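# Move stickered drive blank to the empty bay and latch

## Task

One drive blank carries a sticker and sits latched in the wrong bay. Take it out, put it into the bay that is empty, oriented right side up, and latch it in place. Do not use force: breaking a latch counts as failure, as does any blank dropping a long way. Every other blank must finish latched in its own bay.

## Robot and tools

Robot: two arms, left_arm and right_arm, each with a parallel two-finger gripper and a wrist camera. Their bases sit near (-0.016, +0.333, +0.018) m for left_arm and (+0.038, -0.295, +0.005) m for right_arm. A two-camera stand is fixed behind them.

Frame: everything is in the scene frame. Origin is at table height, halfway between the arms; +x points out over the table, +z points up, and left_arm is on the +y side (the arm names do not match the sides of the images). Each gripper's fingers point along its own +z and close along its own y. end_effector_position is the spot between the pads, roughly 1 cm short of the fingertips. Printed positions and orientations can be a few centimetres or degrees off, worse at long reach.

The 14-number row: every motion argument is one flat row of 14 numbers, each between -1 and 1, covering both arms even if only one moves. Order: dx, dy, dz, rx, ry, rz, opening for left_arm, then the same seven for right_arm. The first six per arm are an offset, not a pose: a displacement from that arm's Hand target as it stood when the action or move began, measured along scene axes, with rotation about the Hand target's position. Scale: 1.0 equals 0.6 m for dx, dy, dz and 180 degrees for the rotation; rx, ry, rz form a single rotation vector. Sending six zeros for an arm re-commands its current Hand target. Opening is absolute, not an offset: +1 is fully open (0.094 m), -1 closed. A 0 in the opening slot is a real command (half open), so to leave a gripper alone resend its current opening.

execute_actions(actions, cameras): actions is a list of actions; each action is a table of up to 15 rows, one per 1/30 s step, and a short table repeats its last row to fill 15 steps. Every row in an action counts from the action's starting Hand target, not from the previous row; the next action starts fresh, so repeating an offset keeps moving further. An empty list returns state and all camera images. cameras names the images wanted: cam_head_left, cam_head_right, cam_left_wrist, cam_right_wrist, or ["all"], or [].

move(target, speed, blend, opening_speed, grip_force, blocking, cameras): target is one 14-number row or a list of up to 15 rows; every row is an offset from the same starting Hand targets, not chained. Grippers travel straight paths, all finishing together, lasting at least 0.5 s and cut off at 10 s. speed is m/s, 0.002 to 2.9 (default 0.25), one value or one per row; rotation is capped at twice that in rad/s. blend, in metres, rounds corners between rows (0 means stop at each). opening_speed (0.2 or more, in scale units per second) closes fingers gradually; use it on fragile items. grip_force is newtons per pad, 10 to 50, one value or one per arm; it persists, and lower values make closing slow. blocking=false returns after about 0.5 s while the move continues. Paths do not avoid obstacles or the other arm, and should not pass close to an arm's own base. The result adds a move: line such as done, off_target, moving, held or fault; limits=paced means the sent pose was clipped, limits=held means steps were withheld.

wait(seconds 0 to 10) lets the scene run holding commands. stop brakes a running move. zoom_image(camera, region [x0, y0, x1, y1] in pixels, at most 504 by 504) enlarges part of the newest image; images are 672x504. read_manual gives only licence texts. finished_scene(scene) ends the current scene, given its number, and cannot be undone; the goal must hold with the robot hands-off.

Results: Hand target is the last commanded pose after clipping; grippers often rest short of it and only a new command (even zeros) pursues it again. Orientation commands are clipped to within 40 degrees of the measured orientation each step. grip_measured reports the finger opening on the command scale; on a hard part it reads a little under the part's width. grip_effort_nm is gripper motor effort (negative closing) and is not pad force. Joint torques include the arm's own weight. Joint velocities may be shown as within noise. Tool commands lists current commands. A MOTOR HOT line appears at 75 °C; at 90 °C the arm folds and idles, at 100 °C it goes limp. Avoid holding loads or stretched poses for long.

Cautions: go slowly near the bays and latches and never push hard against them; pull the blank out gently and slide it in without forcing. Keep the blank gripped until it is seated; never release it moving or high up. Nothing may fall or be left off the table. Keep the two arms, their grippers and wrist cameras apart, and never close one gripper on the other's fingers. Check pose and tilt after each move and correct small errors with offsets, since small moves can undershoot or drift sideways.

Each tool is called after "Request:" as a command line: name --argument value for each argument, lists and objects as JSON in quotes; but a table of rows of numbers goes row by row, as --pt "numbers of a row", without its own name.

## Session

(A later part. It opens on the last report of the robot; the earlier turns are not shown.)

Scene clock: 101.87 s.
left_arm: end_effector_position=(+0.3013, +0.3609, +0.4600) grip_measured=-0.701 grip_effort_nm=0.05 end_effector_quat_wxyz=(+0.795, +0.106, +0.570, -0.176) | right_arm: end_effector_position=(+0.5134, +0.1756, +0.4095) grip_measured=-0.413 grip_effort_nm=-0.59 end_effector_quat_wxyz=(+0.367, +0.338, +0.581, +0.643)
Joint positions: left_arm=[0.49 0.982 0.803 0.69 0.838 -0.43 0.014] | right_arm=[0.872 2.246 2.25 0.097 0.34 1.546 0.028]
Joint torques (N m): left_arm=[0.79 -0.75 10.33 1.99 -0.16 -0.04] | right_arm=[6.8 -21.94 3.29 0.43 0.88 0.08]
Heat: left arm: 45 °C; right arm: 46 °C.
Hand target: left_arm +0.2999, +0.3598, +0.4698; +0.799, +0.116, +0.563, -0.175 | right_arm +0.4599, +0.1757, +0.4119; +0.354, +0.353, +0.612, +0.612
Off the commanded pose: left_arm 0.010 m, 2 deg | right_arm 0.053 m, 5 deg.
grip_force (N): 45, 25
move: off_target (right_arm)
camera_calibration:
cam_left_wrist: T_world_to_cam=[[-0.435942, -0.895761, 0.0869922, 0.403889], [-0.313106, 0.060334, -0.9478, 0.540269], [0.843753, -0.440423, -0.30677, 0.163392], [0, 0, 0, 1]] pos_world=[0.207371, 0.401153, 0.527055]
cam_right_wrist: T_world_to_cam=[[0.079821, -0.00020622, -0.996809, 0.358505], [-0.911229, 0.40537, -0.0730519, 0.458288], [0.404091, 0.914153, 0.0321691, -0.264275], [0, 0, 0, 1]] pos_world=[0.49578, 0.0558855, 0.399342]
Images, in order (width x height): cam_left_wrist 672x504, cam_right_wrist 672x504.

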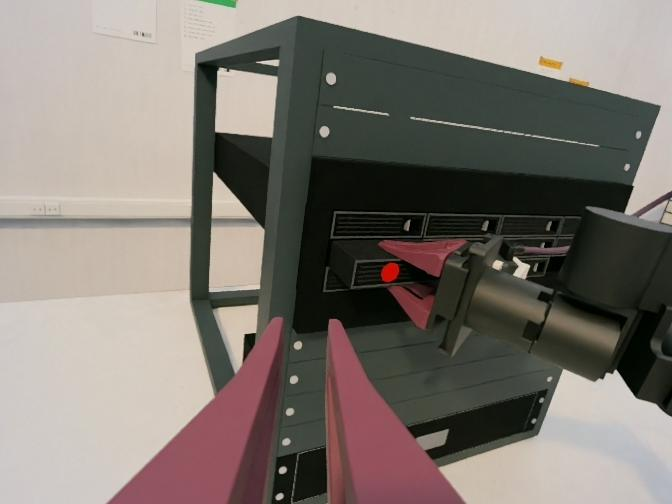

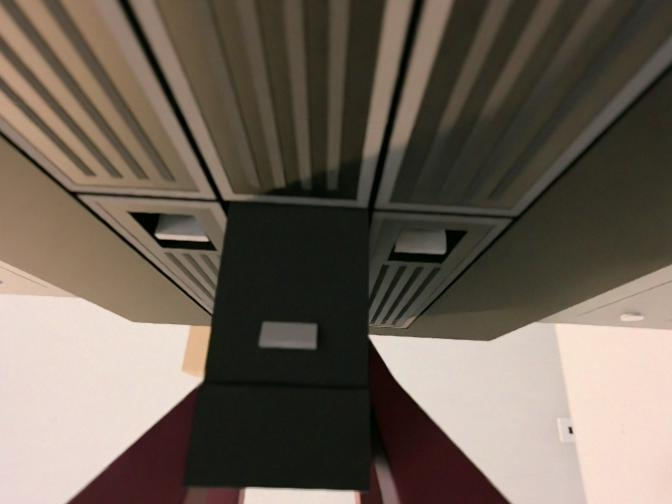

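Request:
move --target '[0,0,0,0,0,0,-0.7,0.0,0.0,0,-0.0278,0.048,0,-0.55]' --speed 0.1 --grip_force '[45,40]' --cameras '["cam_right_wrist"]'

Scene clock: 106.00 s.
left_arm: end_effector_position=(+0.3013, +0.3609, +0.4600) grip_measured=-0.701 grip_effort_nm=0.06 end_effector_quat_wxyz=(+0.795, +0.106, +0.570, -0.176) | right_arm: end_effector_position=(+0.5115, +0.1744, +0.4131) grip_measured=-0.421 grip_effort_nm=-0.86 end_effector_quat_wxyz=(+0.351, +0.352, +0.603, +0.624)
Joint positions: left_arm=[0.49 0.982 0.803 0.69 0.838 -0.43 0.014] | right_arm=[0.872 2.266 2.373 -0.082 0.336 1.579 0.027]
Joint torques (N m): left_arm=[0.81 -0.75 10.33 2 -0.15 -0.04] | right_arm=[6.39 -19.44 9.57 -0.43 0.64 0.2]
Heat: left arm: 45 °C; right arm: 51 °C.
Hand target: left_arm +0.2999, +0.3598, +0.4698; +0.799, +0.116, +0.563, -0.175 | right_arm +0.4599, +0.1757, +0.4119; +0.322, +0.383, +0.663, +0.557
Off the commanded pose: left_arm 0.010 m, 2 deg | right_arm 0.052 m, 11 deg.
grip_force (N): 45, 40
move: off_target (right_arm)
camera_calibration:
cam_right_wrist: T_world_to_cam=[[0.0148113, -0.030002, -0.99944, 0.401648], [-0.916762, 0.398615, -0.0255521, 0.441745], [0.399159, 0.916627, -0.0216007, -0.238224], [0, 0, 0, 1]] pos_world=[0.494116, 0.0543265, 0.407564]
Images, in order (width x height): cam_right_wrist 672x504.

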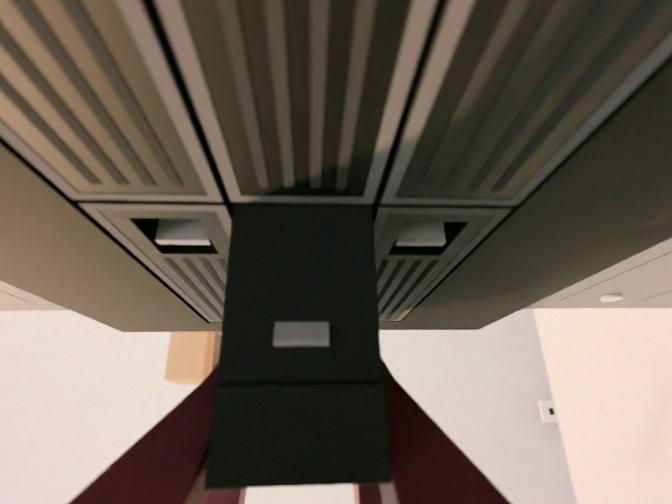

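Request:
move --target '[0,0,0,0,0,0,-0.7,-0.04,0.0,0,0,0,0,-0.55]' --speed 0.04 --grip_force '[45,45]' --cameras '["cam_right_wrist"]'

Scene clock: 108.30 s.
left_arm: end_effector_position=(+0.3013, +0.3609, +0.4600) grip_measured=-0.701 grip_effort_nm=0.05 end_effector_quat_wxyz=(+0.795, +0.106, +0.570, -0.176) | right_arm: end_effector_position=(+0.5109, +0.1749, +0.4127) grip_measured=-0.422 grip_effort_nm=-0.96 end_effector_quat_wxyz=(+0.353, +0.354, +0.602, +0.623)
Joint positions: left_arm=[0.49 0.982 0.803 0.69 0.838 -0.43 0.014] | right_arm=[0.875 2.267 2.373 -0.081 0.347 1.579 0.027]
Joint torques (N m): left_arm=[0.81 -0.75 10.32 2 -0.14 -0.03] | right_arm=[9.14 -21.81 7.41 -0.52 0.86 0.24]
Heat: left arm: 45 °C; right arm: 52 °C.
Hand target: left_arm +0.2999, +0.3598, +0.4698; +0.799, +0.116, +0.563, -0.175 | right_arm +0.4358, +0.1757, +0.4119; +0.321, +0.382, +0.663, +0.557
Off the commanded pose: left_arm 0.010 m, 2 deg | right_arm 0.075 m, 11 deg.
grip_force (N): 45, 45
move: off_target (right_arm)
camera_calibration:
cam_right_wrist: T_world_to_cam=[[0.0146217, -0.0295668, -0.999456, 0.401365], [-0.91399, 0.404945, -0.0253507, 0.438358], [0.405474, 0.913863, -0.0211027, -0.241341], [0, 0, 0, 1]] pos_world=[0.492643, 0.0549094, 0.407167]
Images, in order (width x height): cam_right_wrist 672x504.

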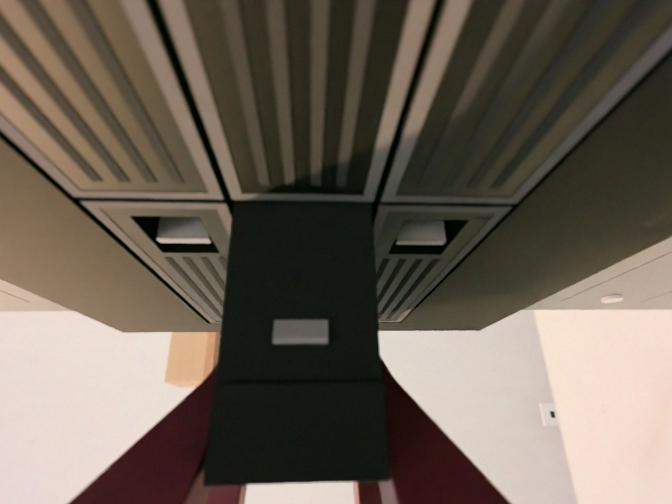

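Request:
move --pt "0 0 0 0 0 0 -0.7 0.13 -0.002 0 0.0278 -0.048 0 -0.55" --pt "0 0 0 0 0 0 -0.7 0.13 -0.002 0 0.0278 -0.048 0 -0.1" --pt "0 0 0 0 0 0 -0.7 -0.02 -0.08 -0.01 0.0278 -0.048 0 -0.1" --pt "0 0 0 0 0 0 -0.7 -0.12 -0.30 -0.01 0.0278 -0.048 0 -0.1" --speed 0.15 --cameras '["cam_right_wrist","cam_left_wrist"]'

Scene clock: 114.60 s.
left_arm: end_effector_position=(+0.3013, +0.3609, +0.4600) grip_measured=-0.701 grip_effort_nm=0.05 end_effector_quat_wxyz=(+0.795, +0.106, +0.570, -0.176) | right_arm: end_effector_position=(+0.3644, -0.0024, +0.4106) grip_measured=-0.102 grip_effort_nm=0.09 end_effector_quat_wxyz=(+0.354, +0.356, +0.605, +0.618)
Joint positions: left_arm=[0.49 0.982 0.803 0.69 0.838 -0.43 0.014] | right_arm=[0.87 1.291 1.19 0.115 0.347 1.577 0.042]
Joint torques (N m): left_arm=[0.79 -0.75 10.37 2 -0.14 -0.04] | right_arm=[-1.14 -5.61 5.96 1.67 -0.14 -0.15]
Heat: left arm: 46 °C; right arm: 53 °C.
Hand target: left_arm +0.2999, +0.3598, +0.4698; +0.799, +0.116, +0.563, -0.175 | right_arm +0.3639, -0.0043, +0.4058; +0.354, +0.353, +0.613, +0.612
Off the commanded pose: left_arm 0.010 m, 2 deg | right_arm 0.005 m, 1 deg.
grip_force (N): 45, 45
move: done
camera_calibration:
cam_left_wrist: T_world_to_cam=[[-0.435942, -0.895761, 0.0869922, 0.403889], [-0.313106, 0.060334, -0.9478, 0.540269], [0.843753, -0.440423, -0.30677, 0.163392], [0, 0, 0, 1]] pos_world=[0.207371, 0.401153, 0.527055]
cam_right_wrist: T_world_to_cam=[[0.0080687, -0.0393679, -0.999192, 0.398382], [-0.912162, 0.409157, -0.0234866, 0.374703], [0.409751, 0.911614, -0.0326085, -0.0168203], [0, 0, 0, 1]] pos_world=[0.345468, -0.122295, 0.406312]
Images, in order (width x height): cam_left_wrist 672x504, cam_right_wrist 672x504.

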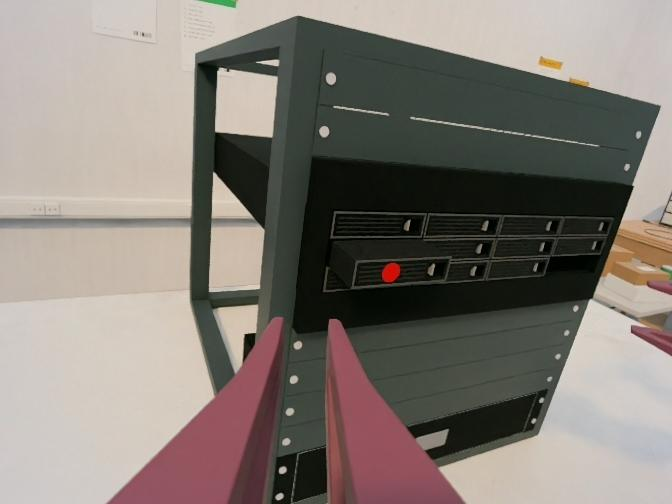

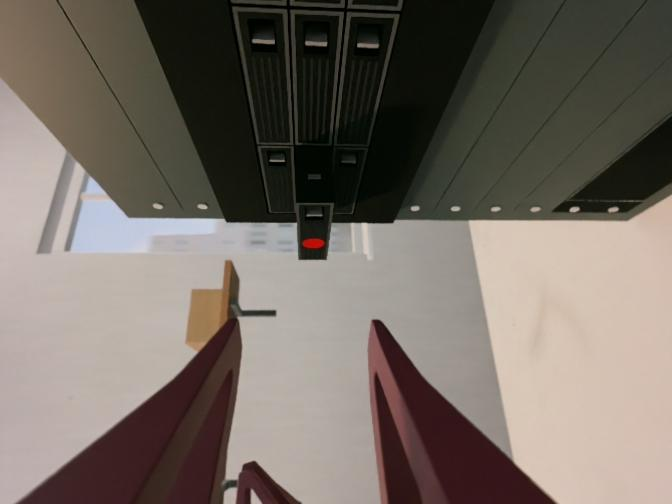

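Request:
move --target '[0.167,-0.358,-0.13,-0.0089,-0.057,0.135,-0.999,0.0,-0.1,0,0,0,0,-0.1]' --speed 0.25 --cameras '["cam_left_wrist"]'

Scene clock: 117.57 s.
left_arm: end_effector_position=(+0.3971, +0.1433, +0.3859) grip_measured=-0.995 grip_effort_nm=-0.24 end_effector_quat_wxyz=(+0.862, +0.011, +0.506, -0.005) | right_arm: end_effector_position=(+0.3654, -0.0620, +0.4104) grip_measured=-0.102 grip_effort_nm=0.09 end_effector_quat_wxyz=(+0.354, +0.355, +0.606, +0.617)
Joint positions: left_arm=[-0.633 1.67 0.867 1.395 -0.509 0.332 0] | right_arm=[0.697 1.134 1.092 0.054 0.173 1.577 0.042]
Joint torques (N m): left_arm=[0.44 -5.35 9.37 2.08 -0.14 0.11] | right_arm=[-0.99 -4.57 5.9 1.77 -0.19 -0.14]
Heat: left arm: 46 °C; right arm: 51 °C.
Hand target: left_arm +0.4001, +0.1451, +0.3919; +0.866, -0.001, +0.499, +0.000 | right_arm +0.3639, -0.0642, +0.4057; +0.354, +0.353, +0.613, +0.612
Off the commanded pose: left_arm 0.007 m, 2 deg | right_arm 0.005 m, 1 deg.
grip_force (N): 45, 45
move: done
camera_calibration:
cam_left_wrist: T_world_to_cam=[[-0.0681917, -0.997129, 0.0329257, 0.146526], [-0.141064, -0.0230343, -0.989732, 0.473034], [0.987649, -0.0721361, -0.139088, -0.210685], [0, 0, 0, 1]] pos_world=[0.284803, 0.141803, 0.434049]
Images, in order (width x height): cam_left_wrist 672x504.

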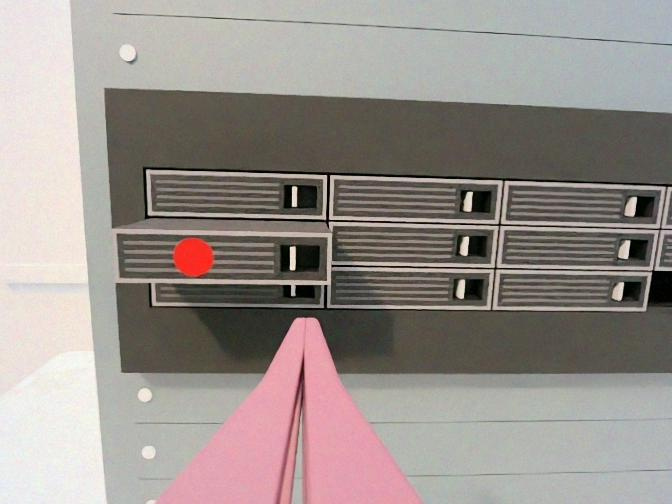

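Request:
move --pt "0.04 -0.007 -0.03 0 0 0 -0.999 0 0 0 0 0 0 -0.1" --pt "0.118 -0.007 0.0195 0 0 0 -0.999 0 0 0 0 0 0 -0.1" --speed 0.1 --cameras '["cam_left_wrist"]'

Request:
zoom_image --camera "cam_left_wrist" --region '[200, 200, 400, 400]'

Scene clock: 120.60 s.
left_arm: end_effector_position=(+0.4651, +0.1437, +0.4016) grip_measured=-0.995 grip_effort_nm=-0.24 end_effector_quat_wxyz=(+0.865, -0.003, +0.502, +0.005) | right_arm: end_effector_position=(+0.3654, -0.0620, +0.4104) grip_measured=-0.102 grip_effort_nm=0.09 end_effector_quat_wxyz=(+0.354, +0.355, +0.606, +0.617)
Joint positions: left_arm=[-0.54 1.854 1.158 1.283 -0.46 0.287 0] | right_arm=[0.697 1.134 1.092 0.054 0.173 1.577 0.042]
Joint torques (N m): left_arm=[0.83 -7.05 9.92 1.83 0.19 -0.05] | right_arm=[-1.05 -4.51 5.93 1.72 -0.19 -0.13]
Heat: left arm: 46 °C; right arm: 50 °C.
Hand target: left_arm +0.4709, +0.1409, +0.4037; +0.866, -0.001, +0.499, +0.000 | right_arm +0.3639, -0.0642, +0.4057; +0.354, +0.353, +0.613, +0.612
Off the commanded pose: left_arm 0.007 m, 1 deg | right_arm 0.005 m, 1 deg.
grip_force (N): 45, 45
move: done
camera_calibration:
cam_left_wrist: T_world_to_cam=[[-0.0375773, -0.998249, 0.0456872, 0.131869], [-0.129792, -0.0404567, -0.990716, 0.495823], [0.990829, -0.0431582, -0.128044, -0.285647], [0, 0, 0, 1]] pos_world=[0.352337, 0.13937, 0.448619]
Images, in order (width x height): cam_left_wrist 672x504.

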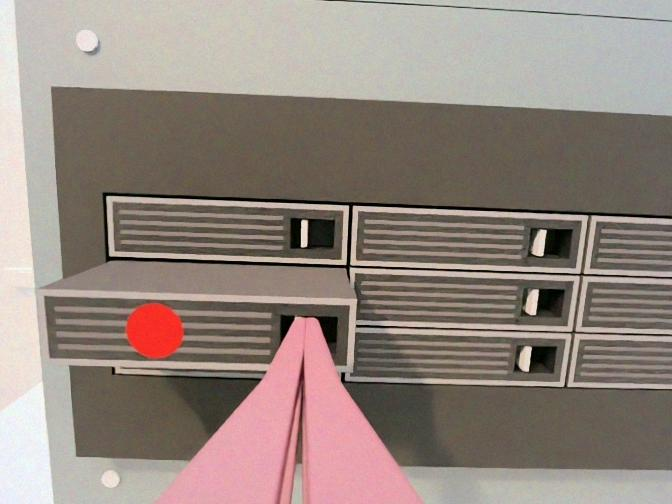

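Scaled by 2.520 from the camera's 672x504 image, which has a finer 960x720 frame.

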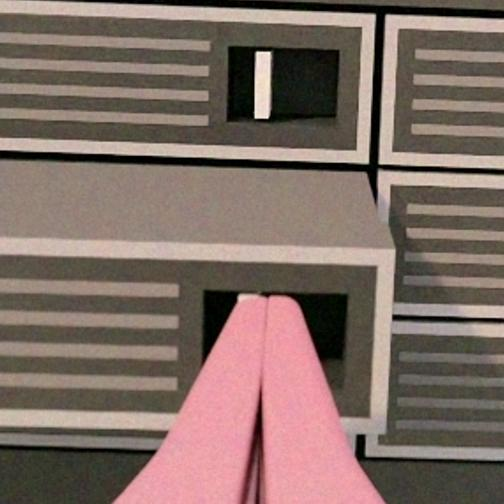

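Request:
move --pt "-0.08 -0.004 -0.04 0 0 0 -0.999 0 0 0 0 0 0 -0.1" --pt "0.0 -0.004 0.002 0 0 0 -0.999 0 0 0 0 0 0 -0.1" --pt "0.0225 -0.004 0.002 0 0 0 -0.999 0 0 0 0 0 0 -0.1" --speed '[0.1,0.1,0.04]' --cameras '["cam_left_wrist"]'

Request:
zoom_image --camera "cam_left_wrist" --region '[200, 200, 400, 400]'

Scene clock: 124.73 s.
left_arm: end_effector_position=(+0.4786, +0.1412, +0.4031) grip_measured=-0.995 grip_effort_nm=-0.24 end_effector_quat_wxyz=(+0.865, -0.003, +0.502, +0.005) | right_arm: end_effector_position=(+0.3654, -0.0620, +0.4104) grip_measured=-0.102 grip_effort_nm=0.09 end_effector_quat_wxyz=(+0.354, +0.355, +0.606, +0.617)
Joint positions: left_arm=[-0.528 1.896 1.221 1.259 -0.451 0.28 0] | right_arm=[0.697 1.134 1.092 0.054 0.173 1.577 0.042]
Joint torques (N m): left_arm=[0.79 -7.47 10.03 1.82 0.16 -0.03] | right_arm=[-0.98 -4.55 6.06 1.74 -0.13 -0.13]
Heat: left arm: 45 °C; right arm: 48 °C.
Hand target: left_arm +0.4844, +0.1385, +0.4049; +0.866, -0.001, +0.499, +0.000 | right_arm +0.3639, -0.0642, +0.4057; +0.354, +0.353, +0.613, +0.612
Off the commanded pose: left_arm 0.007 m, 1 deg | right_arm 0.005 m, 1 deg.
grip_force (N): 45, 45
move: done
camera_calibration:
cam_left_wrist: T_world_to_cam=[[-0.0372536, -0.998249, 0.0459364, 0.129584], [-0.129482, -0.0407589, -0.990744, 0.498902], [0.990882, -0.0428567, -0.127737, -0.299138], [0, 0, 0, 1]] pos_world=[0.365837, 0.136872, 0.450121]
Images, in order (width x height): cam_left_wrist 672x504.

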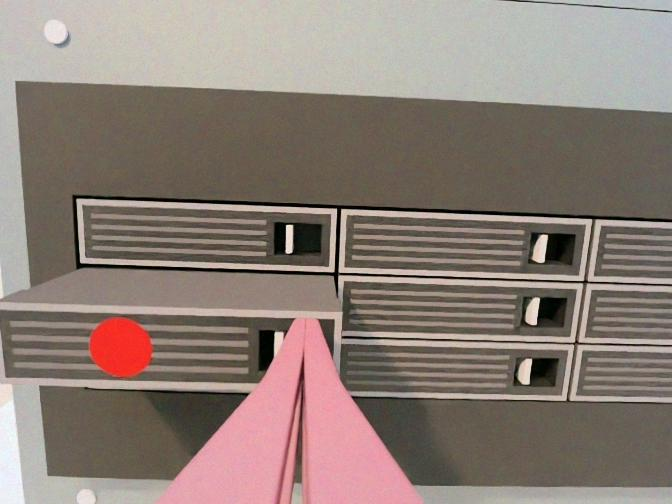

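Scaled by 2.520 from the camera's 672x504 image, which has a finer 960x720 frame.

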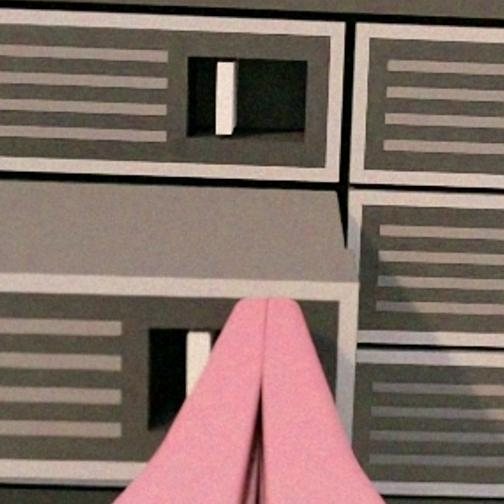

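Request:
move --target '[0.011,0.001,-0.001,0,0,0,-0.999,0,0,0,0,0,0,-0.1]' --speed 0.04 --cameras '["cam_left_wrist"]'

Request:
zoom_image --camera "cam_left_wrist" --region '[200, 200, 400, 400]'

Scene clock: 126.20 s.
left_arm: end_effector_position=(+0.4841, +0.1408, +0.4033) grip_measured=-0.995 grip_effort_nm=-0.24 end_effector_quat_wxyz=(+0.866, -0.003, +0.501, +0.004) | right_arm: end_effector_position=(+0.3654, -0.0620, +0.4104) grip_measured=-0.102 grip_effort_nm=0.09 end_effector_quat_wxyz=(+0.354, +0.355, +0.606, +0.617)
Joint positions: left_arm=[-0.521 1.914 1.245 1.253 -0.443 0.275 0] | right_arm=[0.697 1.134 1.092 0.054 0.173 1.577 0.042]
Joint torques (N m): left_arm=[1.03 -7.53 10.07 1.79 0.17 -0.05] | right_arm=[-1.21 -4.57 5.94 1.74 -0.17 -0.17]
Heat: left arm: 45 °C; right arm: 47 °C.
Hand target: left_arm +0.4909, +0.1390, +0.4044; +0.867, -0.001, +0.499, +0.000 | right_arm +0.3639, -0.0642, +0.4057; +0.354, +0.353, +0.613, +0.612
Off the commanded pose: left_arm 0.007 m, 1 deg | right_arm 0.005 m, 1 deg.
grip_force (N): 45, 45
move: done
camera_calibration:
cam_left_wrist: T_world_to_cam=[[-0.0400226, -0.998084, 0.0471836, 0.130222], [-0.12705, -0.0417549, -0.991017, 0.498872], [0.991089, -0.0456578, -0.125135, -0.305357], [0, 0, 0, 1]] pos_world=[0.371229, 0.136861, 0.450035]
Images, in order (width x height): cam_left_wrist 672x504.

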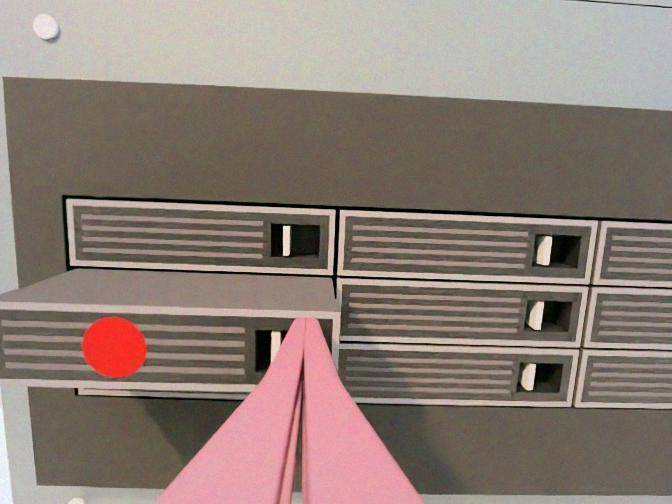

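Scaled by 2.520 from the camera's 672x504 image, which has a finer 960x720 frame.

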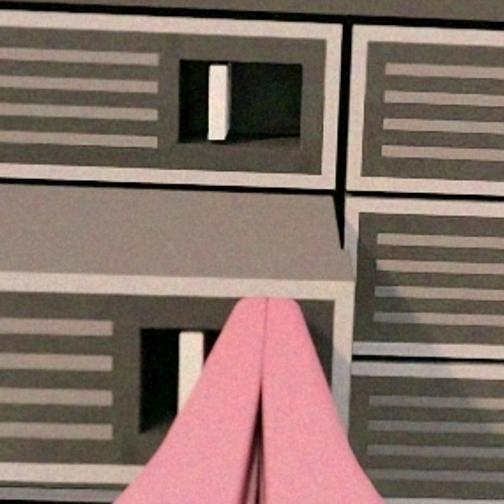

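Request:
move --pt "-0.09 0.002 -0.045 0 0 0 -0.999 0 0 0 0 0 0 -0.1" --pt "-0.018 0.002 -0.003 0 0 0 -0.999 0 0 0 0 0 0 -0.1" --pt "0.0 0.002 -0.003 0 0 0 -0.999 0 0 0 0 0 0 -0.1" --speed '[0.1,0.1,0.03]' --cameras '["cam_left_wrist"]'

Request:
zoom_image --camera "cam_left_wrist" --region '[200, 200, 400, 400]'

Scene clock: 130.33 s.
left_arm: end_effector_position=(+0.4849, +0.1425, +0.4009) grip_measured=-0.995 grip_effort_nm=-0.24 end_effector_quat_wxyz=(+0.865, -0.003, +0.502, +0.005) | right_arm: end_effector_position=(+0.3654, -0.0620, +0.4104) grip_measured=-0.102 grip_effort_nm=0.09 end_effector_quat_wxyz=(+0.354, +0.355, +0.606, +0.617)
Joint positions: left_arm=[-0.517 1.915 1.239 1.257 -0.441 0.273 0] | right_arm=[0.697 1.134 1.092 0.054 0.173 1.577 0.042]
Joint torques (N m): left_arm=[0.88 -7.6 10.02 1.84 0.17 -0.06] | right_arm=[-1.05 -4.53 5.89 1.73 -0.19 -0.14]
Heat: left arm: 45 °C; right arm: 46 °C.
Hand target: left_arm +0.4909, +0.1402, +0.4025; +0.866, -0.001, +0.499, +0.000 | right_arm +0.3639, -0.0642, +0.4057; +0.354, +0.353, +0.613, +0.612
Off the commanded pose: left_arm 0.007 m, 1 deg | right_arm 0.005 m, 1 deg.
grip_force (N): 45, 45
move: done
camera_calibration:
cam_left_wrist: T_world_to_cam=[[-0.038053, -0.998215, 0.0460383, 0.131561], [-0.129429, -0.04076, -0.990751, 0.497579], [0.990858, -0.0436597, -0.127647, -0.305521], [0, 0, 0, 1]] pos_world=[0.372135, 0.138268, 0.447921]
Images, in order (width x height): cam_left_wrist 672x504.

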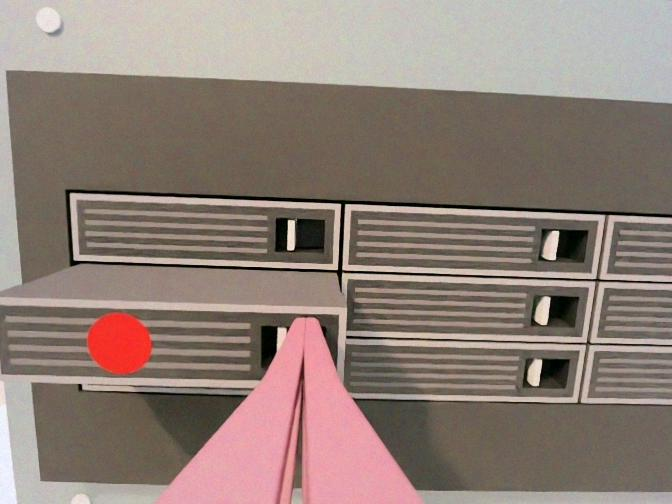

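Scaled by 2.520 from the camera's 672x504 image, which has a finer 960x720 frame.

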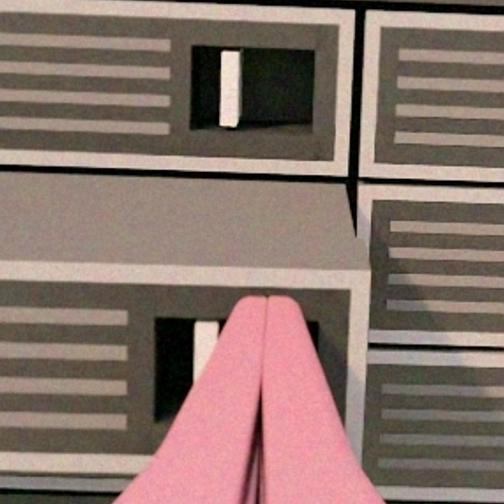

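Request:
move --target '[0.004,0,0,0,0,0,-0.68,0,0,0,0,0,0,-0.1]' --grip_force '[40,45]' --opening_speed 0.3 --speed 0.03 --cameras '["cam_left_wrist"]'

Request:
zoom_image --camera "cam_left_wrist" --region '[200, 200, 400, 400]'

Scene clock: 132.07 s.
left_arm: end_effector_position=(+0.4861, +0.1438, +0.4019) grip_measured=-0.718 grip_effort_nm=1.23 end_effector_quat_wxyz=(+0.866, -0.005, +0.500, +0.004) | right_arm: end_effector_position=(+0.3654, -0.0620, +0.4104) grip_measured=-0.102 grip_effort_nm=0.09 end_effector_quat_wxyz=(+0.354, +0.355, +0.606, +0.617)
Joint positions: left_arm=[-0.514 1.919 1.245 1.259 -0.44 0.269 0.013] | right_arm=[0.697 1.134 1.092 0.054 0.173 1.577 0.042]
Joint torques (N m): left_arm=[0.79 -7.28 10.36 1.76 0.18 -0.03] | right_arm=[-0.95 -4.45 6.02 1.77 -0.17 -0.13]
Heat: left arm: 45 °C; right arm: 45 °C.
Hand target: left_arm +0.4934, +0.1402, +0.4023; +0.866, -0.001, +0.499, +0.000 | right_arm +0.3639, -0.0642, +0.4057; +0.354, +0.353, +0.613, +0.612
Off the commanded pose: left_arm 0.008 m, 1 deg | right_arm 0.005 m, 1 deg.
grip_force (N): 40, 45
move: done
camera_calibration:
cam_left_wrist: T_world_to_cam=[[-0.0376545, -0.998016, 0.0504613, 0.130816], [-0.125788, -0.0453617, -0.99102, 0.497789], [0.991342, -0.0436638, -0.12383, -0.308259], [0, 0, 0, 1]] pos_world=[0.373131, 0.139677, 0.448545]
Images, in order (width x height): cam_left_wrist 672x504.

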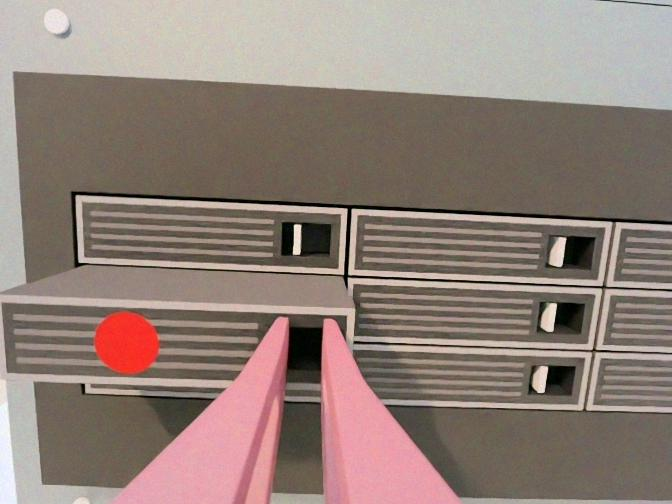

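Scaled by 2.520 from the camera's 672x504 image, which has a finer 960x720 frame.

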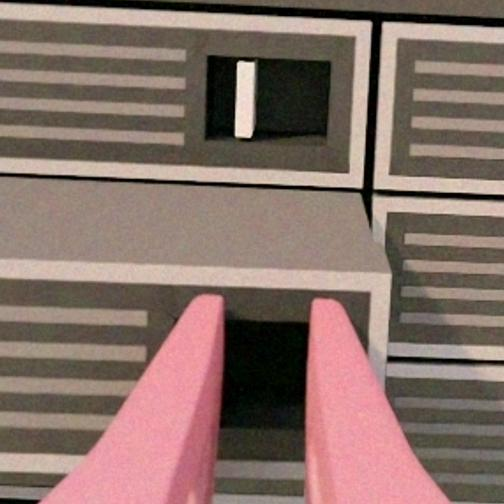

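Request:
move --target '[-0.089,0.0045,0.0015,0,0,0,-0.68,0,0,0,0,0,0,-0.1]' --speed 0.05 --cameras '["cam_left_wrist","cam_right_wrist"]'

Scene clock: 133.93 s.
left_arm: end_effector_position=(+0.4503, +0.1370, +0.3898) grip_measured=-0.681 grip_effort_nm=0.05 end_effector_quat_wxyz=(+0.860, +0.011, +0.510, -0.001) | right_arm: end_effector_position=(+0.3654, -0.0620, +0.4104) grip_measured=-0.102 grip_effort_nm=0.09 end_effector_quat_wxyz=(+0.354, +0.355, +0.606, +0.617)
Joint positions: left_arm=[-0.565 1.818 1.078 1.304 -0.459 0.293 0.015] | right_arm=[0.697 1.134 1.092 0.054 0.173 1.577 0.042]
Joint torques (N m): left_arm=[-0.29 -11.25 5.86 2.09 -0.17 0.15] | right_arm=[-1.05 -4.66 6.04 1.75 -0.18 -0.14]
Heat: left arm: 45 °C; right arm: 44 °C.
Hand target: left_arm +0.4400, +0.1429, +0.4033; +0.866, -0.001, +0.499, +0.000 | right_arm +0.3639, -0.0642, +0.4057; +0.354, +0.353, +0.613, +0.612
Off the commanded pose: left_arm 0.018 m, 2 deg | right_arm 0.005 m, 1 deg.
grip_force (N): 40, 45
move: off_target (left_arm)
camera_calibration:
cam_left_wrist: T_world_to_cam=[[-0.061099, -0.997693, 0.0295923, 0.14201], [-0.149868, -0.0201417, -0.988501, 0.487283], [0.986816, -0.0648314, -0.148291, -0.26015], [0, 0, 0, 1]] pos_world=[0.338425, 0.134631, 0.438899]
cam_right_wrist: T_world_to_cam=[[0.00837521, -0.0424393, -0.999064, 0.395497], [-0.912433, 0.408462, -0.025, 0.400767], [0.40914, 0.911788, -0.035302, 0.0383623], [0, 0, 0, 1]] pos_world=[0.346665, -0.181892, 0.4065]
Images, in order (width x height): cam_left_wrist 672x504, cam_right_wrist 672x504.

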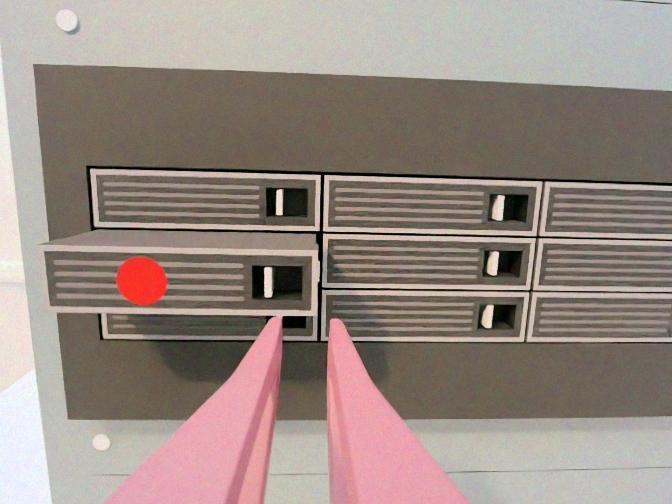

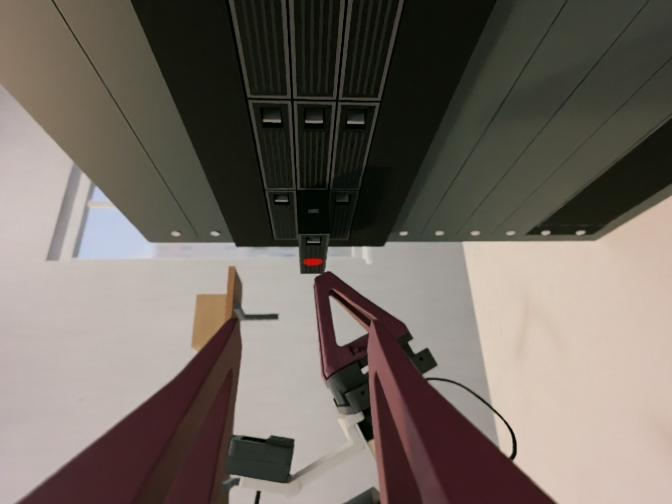

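Request:
zoom_image --camera "cam_left_wrist" --region '[30, 160, 350, 350]'

Request:
zoom_image --camera "cam_right_wrist" --region '[230, 160, 400, 290]'

Scaled by 1.575 from the camera's 672x504 image, which has a finer 960x720 frame.

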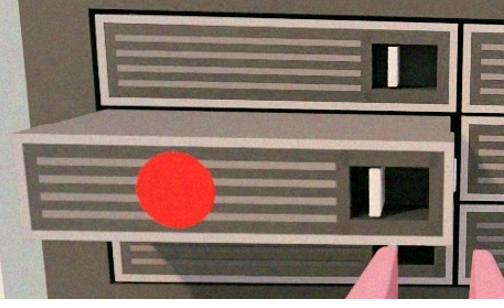

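Scaled by 2.965 from the camera's 672x504 image, which has a finer 960x720 frame.

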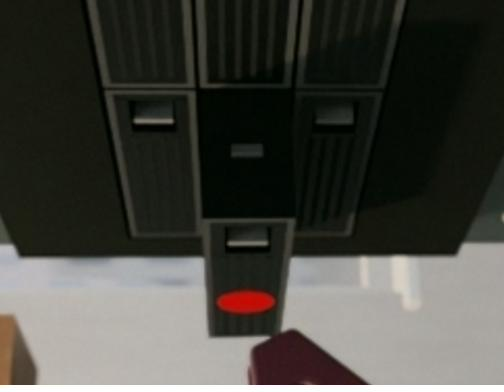

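Request:
move --pt "-0.07 0 0 0 0 0 -0.7 0 0 0 0 0 0 -0.1" --pt "-0.10 0.067 0.0 -0.487 0.1306 -0.1306 0.0 0 0 0 0 0 0 -0.1" --speed 0.3 --grip_force '[45,45]' --cameras '["cam_left_wrist","cam_right_wrist"]'

Scene clock: 142.63 s.
left_arm: end_effector_position=(+0.3834, +0.1800, +0.3817) grip_measured=-0.001 grip_effort_nm=0.05 end_effector_quat_wxyz=(+0.501, -0.503, +0.515, -0.480) | right_arm: end_effector_position=(+0.3654, -0.0620, +0.4104) grip_measured=-0.102 grip_effort_nm=0.09 end_effector_quat_wxyz=(+0.354, +0.355, +0.606, +0.617)
Joint positions: left_arm=[-0.616 1.294 1.076 0.173 -0.612 -1.563 0.047] | right_arm=[0.697 1.134 1.092 0.054 0.173 1.577 0.042]
Joint torques (N m): left_arm=[0.9 -6.43 11.18 2.33 0 0.04] | right_arm=[-1.02 -4.62 5.98 1.74 -0.17 -0.12]
Heat: left arm: 45 °C; right arm: 42 °C.
Hand target: left_arm +0.3799, +0.1832, +0.4035; +0.501, -0.500, +0.500, -0.499 | right_arm +0.3639, -0.0642, +0.4057; +0.354, +0.353, +0.613, +0.612
Off the commanded pose: left_arm 0.022 m, 3 deg | right_arm 0.005 m, 1 deg.
grip_force (N): 45, 45
move: off_target (left_arm); target 2's new opening was sent with left_arm's hand 0.022 m and 3 deg from that target
camera_calibration:
cam_left_wrist: T_world_to_cam=[[0.0162953, 0.0311094, 0.999383, -0.404027], [-0.595681, -0.802472, 0.0346926, 0.391343], [0.803056, -0.595878, 0.00545479, -0.0851778], [0, 0, 0, 1]] pos_world=[0.308101, 0.275855, 0.390666]
cam_right_wrist: T_world_to_cam=[[0.00837521, -0.0424393, -0.999064, 0.395497], [-0.912433, 0.408462, -0.025, 0.400767], [0.40914, 0.911788, -0.035302, 0.0383623], [0, 0, 0, 1]] pos_world=[0.346665, -0.181892, 0.4065]
Images, in order (width x height): cam_left_wrist 672x504, cam_right_wrist 672x504.

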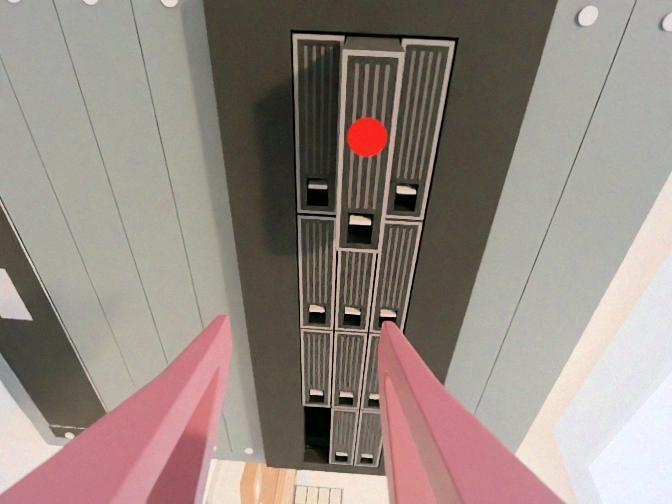

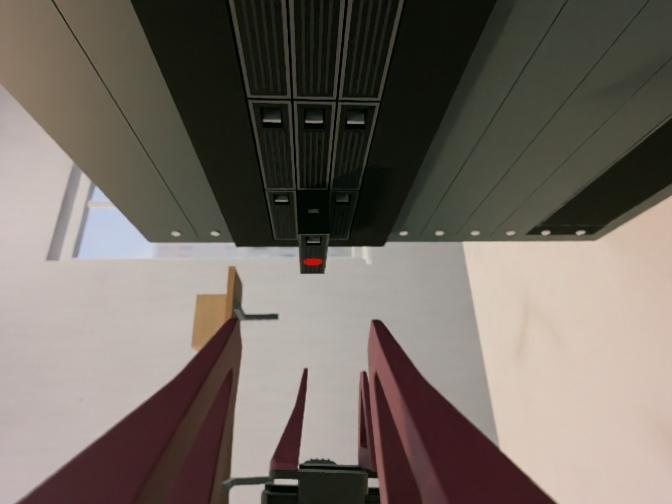

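Request:
move --pt "0.03 0.005 -0.015 0 0 0 0.0 0 0 0 0 0 0 -0.1" --pt "0.13 0.0 0.015 0 0 0 0.0 0 0 0 0 0 0 -0.1" --speed 0.12 --cameras '["cam_left_wrist"]'

Scene clock: 145.27 s.
left_arm: end_effector_position=(+0.4537, +0.1849, +0.4058) grip_measured=-0.001 grip_effort_nm=0.06 end_effector_quat_wxyz=(+0.504, -0.502, +0.502, -0.492) | right_arm: end_effector_position=(+0.3654, -0.0620, +0.4104) grip_measured=-0.102 grip_effort_nm=0.09 end_effector_quat_wxyz=(+0.354, +0.355, +0.606, +0.617)
Joint positions: left_arm=[-0.485 1.518 1.327 0.183 -0.482 -1.564 0.047] | right_arm=[0.697 1.134 1.092 0.054 0.173 1.577 0.042]
Joint torques (N m): left_arm=[0.83 -5.31 11.26 2.39 0.06 0.05] | right_arm=[-1.01 -4.74 6.05 1.73 -0.16 -0.13]
Heat: left arm: 45 °C; right arm: 41 °C.
Hand target: left_arm +0.4580, +0.1831, +0.4122; +0.501, -0.500, +0.500, -0.499 | right_arm +0.3639, -0.0642, +0.4057; +0.354, +0.353, +0.613, +0.612
Off the commanded pose: left_arm 0.008 m, 1 deg | right_arm 0.005 m, 1 deg.
grip_force (N): 45, 45
move: done
camera_calibration:
cam_left_wrist: T_world_to_cam=[[-0.0127821, 0.0527246, 0.998527, -0.419802], [-0.595451, -0.80264, 0.0347589, 0.436227], [0.80329, -0.594129, 0.0416543, -0.153965], [0, 0, 0, 1]] pos_world=[0.378064, 0.280792, 0.410434]
Images, in order (width x height): cam_left_wrist 672x504.

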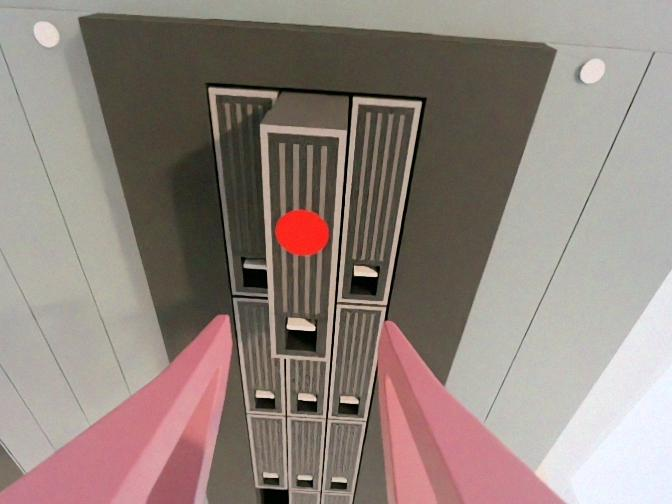

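Request:
move --pt "0.11 0.0 -0.003 0 0 0 0.0 0 0 0 0 0 0 -0.1" --speed 0.05 --cameras '["cam_left_wrist","cam_head_left"]'

Scene clock: 149.93 s.
left_arm: end_effector_position=(+0.5189, +0.1845, +0.4062) grip_measured=-0.001 grip_effort_nm=0.06 end_effector_quat_wxyz=(+0.504, -0.502, +0.501, -0.493) | right_arm: end_effector_position=(+0.3654, -0.0620, +0.4104) grip_measured=-0.102 grip_effort_nm=0.09 end_effector_quat_wxyz=(+0.354, +0.355, +0.606, +0.617)
Joint positions: left_arm=[-0.41 1.745 1.567 0.171 -0.407 -1.564 0.047] | right_arm=[0.697 1.134 1.092 0.054 0.173 1.577 0.042]
Joint torques (N m): left_arm=[0.85 -7.15 11.28 2.44 0.02 0.05] | right_arm=[-1.02 -4.57 5.97 1.73 -0.17 -0.17]
Heat: left arm: 45 °C; right arm: 40 °C.
Hand target: left_arm +0.5240, +0.1832, +0.4104; +0.501, -0.500, +0.500, -0.499 | right_arm +0.3639, -0.0642, +0.4057; +0.354, +0.353, +0.613, +0.612
Off the commanded pose: left_arm 0.007 m, 1 deg | right_arm 0.005 m, 1 deg.
grip_force (N): 45, 45
move: done
camera_calibration:
cam_left_wrist: T_world_to_cam=[[-0.0145656, 0.0541721, 0.998425, -0.418631], [-0.595516, -0.802587, 0.0348587, 0.474699], [0.803211, -0.594071, 0.0439505, -0.207503], [0, 0, 0, 1]] pos_world=[0.443262, 0.280394, 0.410545]
Images, in order (width x height): cam_head_left 672x504, cam_left_wrist 672x504.

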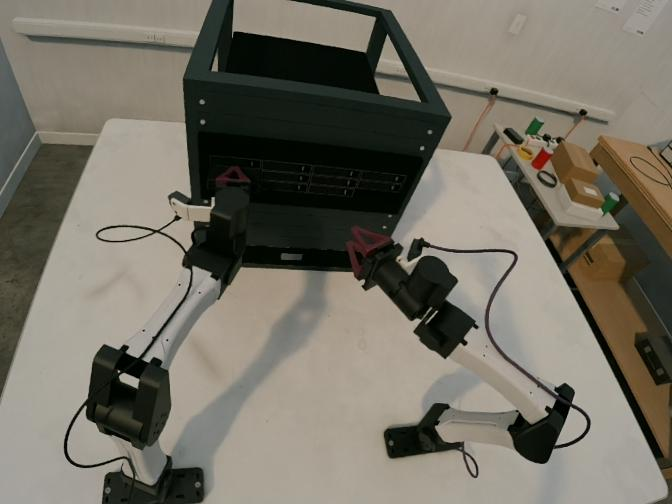

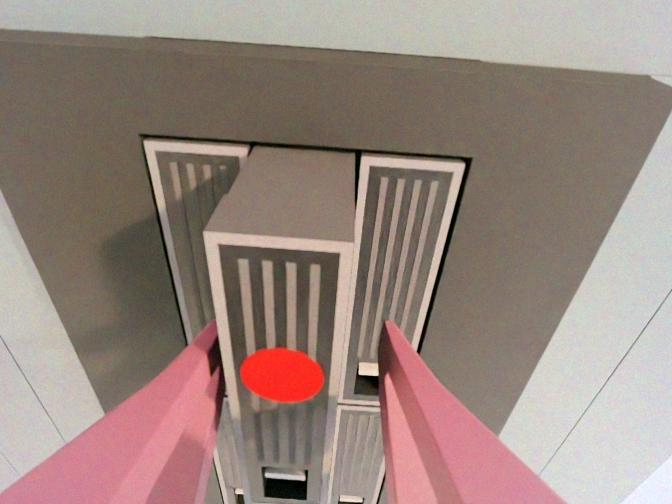

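Request:
move --target '[0,0,0,0,0,0,-0.55,0,0,0,0,0,0,-0.1]' --opening_speed 0.3 --cameras '["cam_left_wrist"]'

Request:
move --target '[-0.05,0.0,0.0,0,0,0,-0.55,0,0,0,0,0,0,-0.1]' --speed 0.04 --cameras '["cam_left_wrist"]'

Scene clock: 152.63 s.
left_arm: end_effector_position=(+0.5189, +0.1844, +0.4043) grip_measured=-0.437 grip_effort_nm=-0.96 end_effector_quat_wxyz=(+0.500, -0.505, +0.502, -0.493) | right_arm: end_effector_position=(+0.3654, -0.0620, +0.4104) grip_measured=-0.102 grip_effort_nm=0.09 end_effector_quat_wxyz=(+0.354, +0.355, +0.606, +0.617)
Joint positions: left_arm=[-0.41 1.745 1.567 0.163 -0.406 -1.573 0.026] | right_arm=[0.697 1.134 1.092 0.054 0.173 1.577 0.042]
Joint torques (N m): left_arm=[0.83 -7.12 11.33 2.53 0.02 0.13] | right_arm=[-0.94 -4.55 5.98 1.75 -0.18 -0.14]
Heat: left arm: 45 °C; right arm: 40 °C.
Hand target: left_arm +0.5240, +0.1831, +0.4104; +0.500, -0.501, +0.500, -0.499 | right_arm +0.3639, -0.0642, +0.4057; +0.354, +0.353, +0.613, +0.612
Off the commanded pose: left_arm 0.008 m, 1 deg | right_arm 0.005 m, 1 deg.
grip_force (N): 45, 45
move: done
camera_calibration:
cam_left_wrist: T_world_to_cam=[[-0.00724043, 0.0603494, 0.998151, -0.421573], [-0.595765, -0.801944, 0.0441649, 0.470903], [0.803126, -0.594344, 0.0417605, -0.206413], [0, 0, 0, 1]] pos_world=[0.443271, 0.280399, 0.408617]
Images, in order (width x height): cam_left_wrist 672x504.

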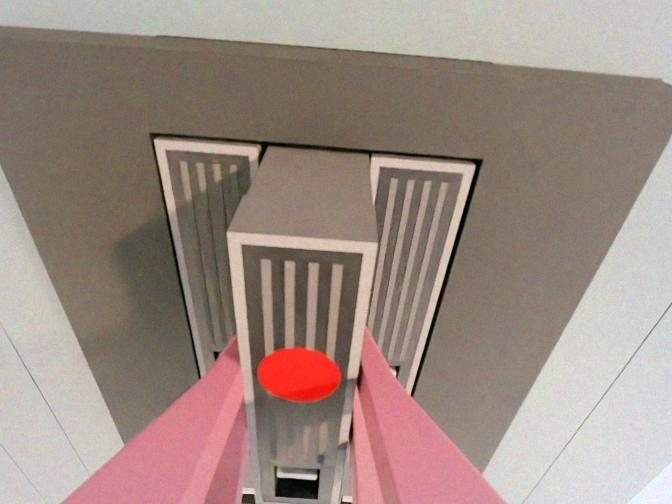

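Scene clock: 153.70 s.
left_arm: end_effector_position=(+0.5039, +0.1809, +0.4032) grip_measured=-0.440 grip_effort_nm=-0.95 end_effector_quat_wxyz=(+0.497, -0.500, +0.504, -0.499) | right_arm: end_effector_position=(+0.3654, -0.0620, +0.4104) grip_measured=-0.102 grip_effort_nm=0.09 end_effector_quat_wxyz=(+0.354, +0.355, +0.606, +0.617)
Joint positions: left_arm=[-0.427 1.692 1.496 0.188 -0.408 -1.572 0.026] | right_arm=[0.697 1.134 1.092 0.054 0.173 1.577 0.042]
Joint torques (N m): left_arm=[-0.43 -10.99 6.74 2.41 -0.29 0.13] | right_arm=[-0.98 -4.57 5.97 1.77 -0.18 -0.15]
Heat: left arm: 45 °C; right arm: 40 °C.
Hand target: left_arm +0.4940, +0.1832, +0.4105; +0.501, -0.500, +0.500, -0.499 | right_arm +0.3639, -0.0642, +0.4058; +0.354, +0.353, +0.613, +0.612
Off the commanded pose: left_arm 0.012 m, 1 deg | right_arm 0.005 m, 1 deg.
grip_force (N): 45, 45
move: off_target (left_arm)
camera_calibration:
cam_left_wrist: T_world_to_cam=[[-0.012206, 0.0625914, 0.997965, -0.418175], [-0.608518, -0.792414, 0.0422568, 0.464687], [0.793446, -0.606763, 0.0477602, -0.191793], [0, 0, 0, 1]] pos_world=[0.429843, 0.278026, 0.406848]
Images, in order (width x height): cam_left_wrist 672x504.

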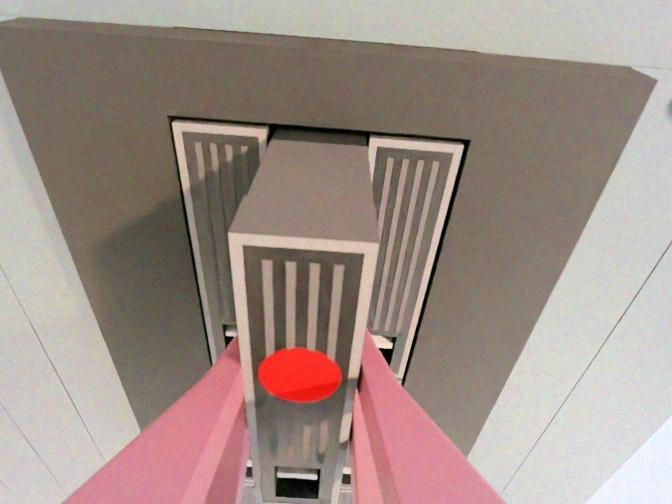

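Request:
move --target '[-0.035,0.002,0.0,0,0,0,-0.55,0,0,0,0,0,0,-0.1]' --speed 0.04 --cameras '["cam_left_wrist"]'

Scene clock: 154.97 s.
left_arm: end_effector_position=(+0.4825, +0.1816, +0.4030) grip_measured=-0.440 grip_effort_nm=-0.96 end_effector_quat_wxyz=(+0.497, -0.500, +0.505, -0.498) | right_arm: end_effector_position=(+0.3654, -0.0620, +0.4104) grip_measured=-0.102 grip_effort_nm=0.09 end_effector_quat_wxyz=(+0.354, +0.355, +0.606, +0.617)
Joint positions: left_arm=[-0.449 1.617 1.416 0.189 -0.429 -1.572 0.026] | right_arm=[0.697 1.134 1.092 0.054 0.173 1.577 0.042]
Joint torques (N m): left_arm=[-0.39 -10.26 6.89 2.42 -0.29 0.13] | right_arm=[-1.1 -4.55 5.93 1.76 -0.18 -0.12]
Heat: left arm: 45 °C; right arm: 40 °C.
Hand target: left_arm +0.4729, +0.1844, +0.4105; +0.501, -0.500, +0.500, -0.499 | right_arm +0.3639, -0.0642, +0.4058; +0.354, +0.353, +0.613, +0.612
Off the commanded pose: left_arm 0.012 m, 1 deg | right_arm 0.005 m, 1 deg.
grip_force (N): 45, 45
move: off_target (left_arm)
camera_calibration:
cam_left_wrist: T_world_to_cam=[[-0.00950155, 0.0611648, 0.998082, -0.41942], [-0.608721, -0.792232, 0.0427549, 0.45204], [0.793328, -0.607147, 0.0447597, -0.173025], [0, 0, 0, 1]] pos_world=[0.408447, 0.278722, 0.407033]
Images, in order (width x height): cam_left_wrist 672x504.

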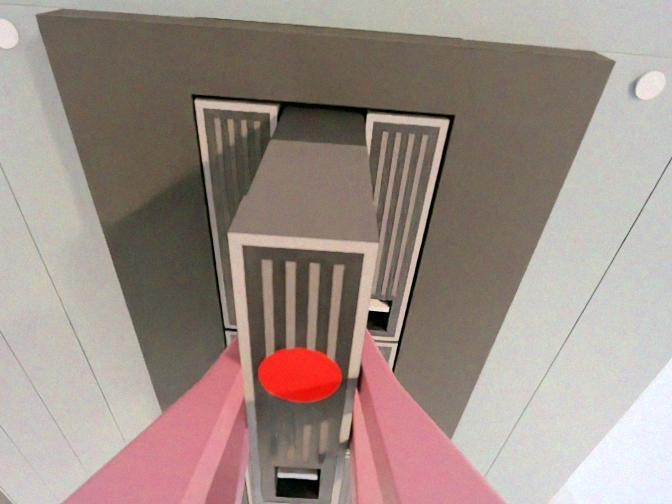

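Request:
move --target '[-0.018,0.0,0.0,0,0,0,-0.55,0,0,0,0,0,0,-0.1]' --speed 0.04 --cameras '[]'

Request:
move --target '[0,0,0,0,0,0,-0.1,0,0,0,0,0,0,-0.1]' --opening_speed 0.4 --cameras '["cam_left_wrist"]'

Scene clock: 158.00 s.
left_arm: end_effector_position=(+0.4717, +0.1815, +0.4029) grip_measured=-0.440 grip_effort_nm=-0.96 end_effector_quat_wxyz=(+0.497, -0.501, +0.505, -0.498) | right_arm: end_effector_position=(+0.3654, -0.0620, +0.4104) grip_measured=-0.102 grip_effort_nm=0.08 end_effector_quat_wxyz=(+0.354, +0.355, +0.606, +0.617)
Joint positions: left_arm=[-0.462 1.58 1.378 0.189 -0.443 -1.572 0.026] | right_arm=[0.697 1.134 1.092 0.054 0.173 1.577 0.042]
Joint torques (N m): left_arm=[-0.39 -9.94 6.98 2.41 -0.28 0.13] | right_arm=[-1.07 -4.48 5.98 1.75 -0.17 -0.14]
Heat: left arm: 45 °C; right arm: 40 °C.
Hand target: left_arm +0.4622, +0.1843, +0.4105; +0.501, -0.500, +0.500, -0.499 | right_arm +0.3639, -0.0642, +0.4058; +0.354, +0.353, +0.613, +0.612
Off the commanded pose: left_arm 0.013 m, 1 deg | right_arm 0.005 m, 1 deg.
grip_force (N): 45, 45
move: off_target (left_arm)
No camera images: "cameras" was empty.

Scene clock: 159.33 s.
left_arm: end_effector_position=(+0.4717, +0.1816, +0.4015) grip_measured=-0.101 grip_effort_nm=0.06 end_effector_quat_wxyz=(+0.496, -0.501, +0.507, -0.496) | right_arm: end_effector_position=(+0.3654, -0.0620, +0.4104) grip_measured=-0.102 grip_effort_nm=0.09 end_effector_quat_wxyz=(+0.354, +0.355, +0.606, +0.617)
Joint positions: left_arm=[-0.462 1.58 1.378 0.183 -0.443 -1.572 0.042] | right_arm=[0.697 1.134 1.092 0.054 0.173 1.577 0.042]
Joint torques (N m): left_arm=[-0.44 -9.94 6.93 2.47 -0.29 0.12] | right_arm=[-1.11 -4.51 5.86 1.75 -0.19 -0.17]
Heat: left arm: 45 °C; right arm: 40 °C.
Hand target: left_arm +0.4622, +0.1843, +0.4104; +0.500, -0.500, +0.500, -0.499 | right_arm +0.3639, -0.0642, +0.4058; +0.354, +0.353, +0.613, +0.612
Off the commanded pose: left_arm 0.013 m, 1 deg | right_arm 0.005 m, 1 deg.
grip_force (N): 45, 45
move: off_target (left_arm)
camera_calibration:
cam_left_wrist: T_world_to_cam=[[-0.00342664, 0.0579848, 0.998312, -0.420412], [-0.607839, -0.792843, 0.0439642, 0.44483], [0.794053, -0.606662, 0.0379622, -0.162095], [0, 0, 0, 1]] pos_world=[0.397656, 0.278721, 0.406299]
Images, in order (width x height): cam_left_wrist 672x504.

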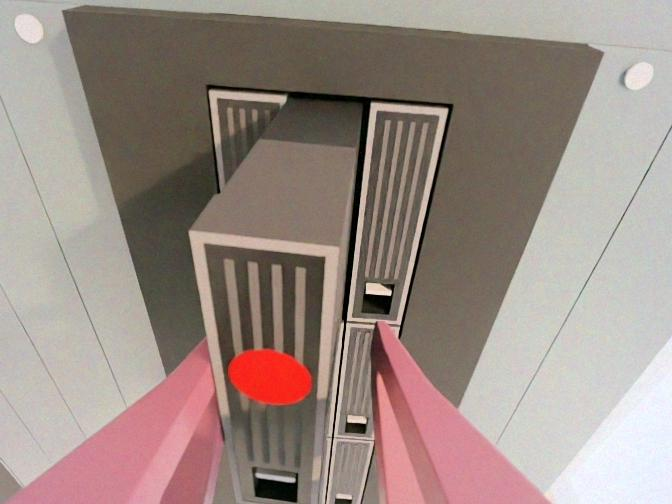

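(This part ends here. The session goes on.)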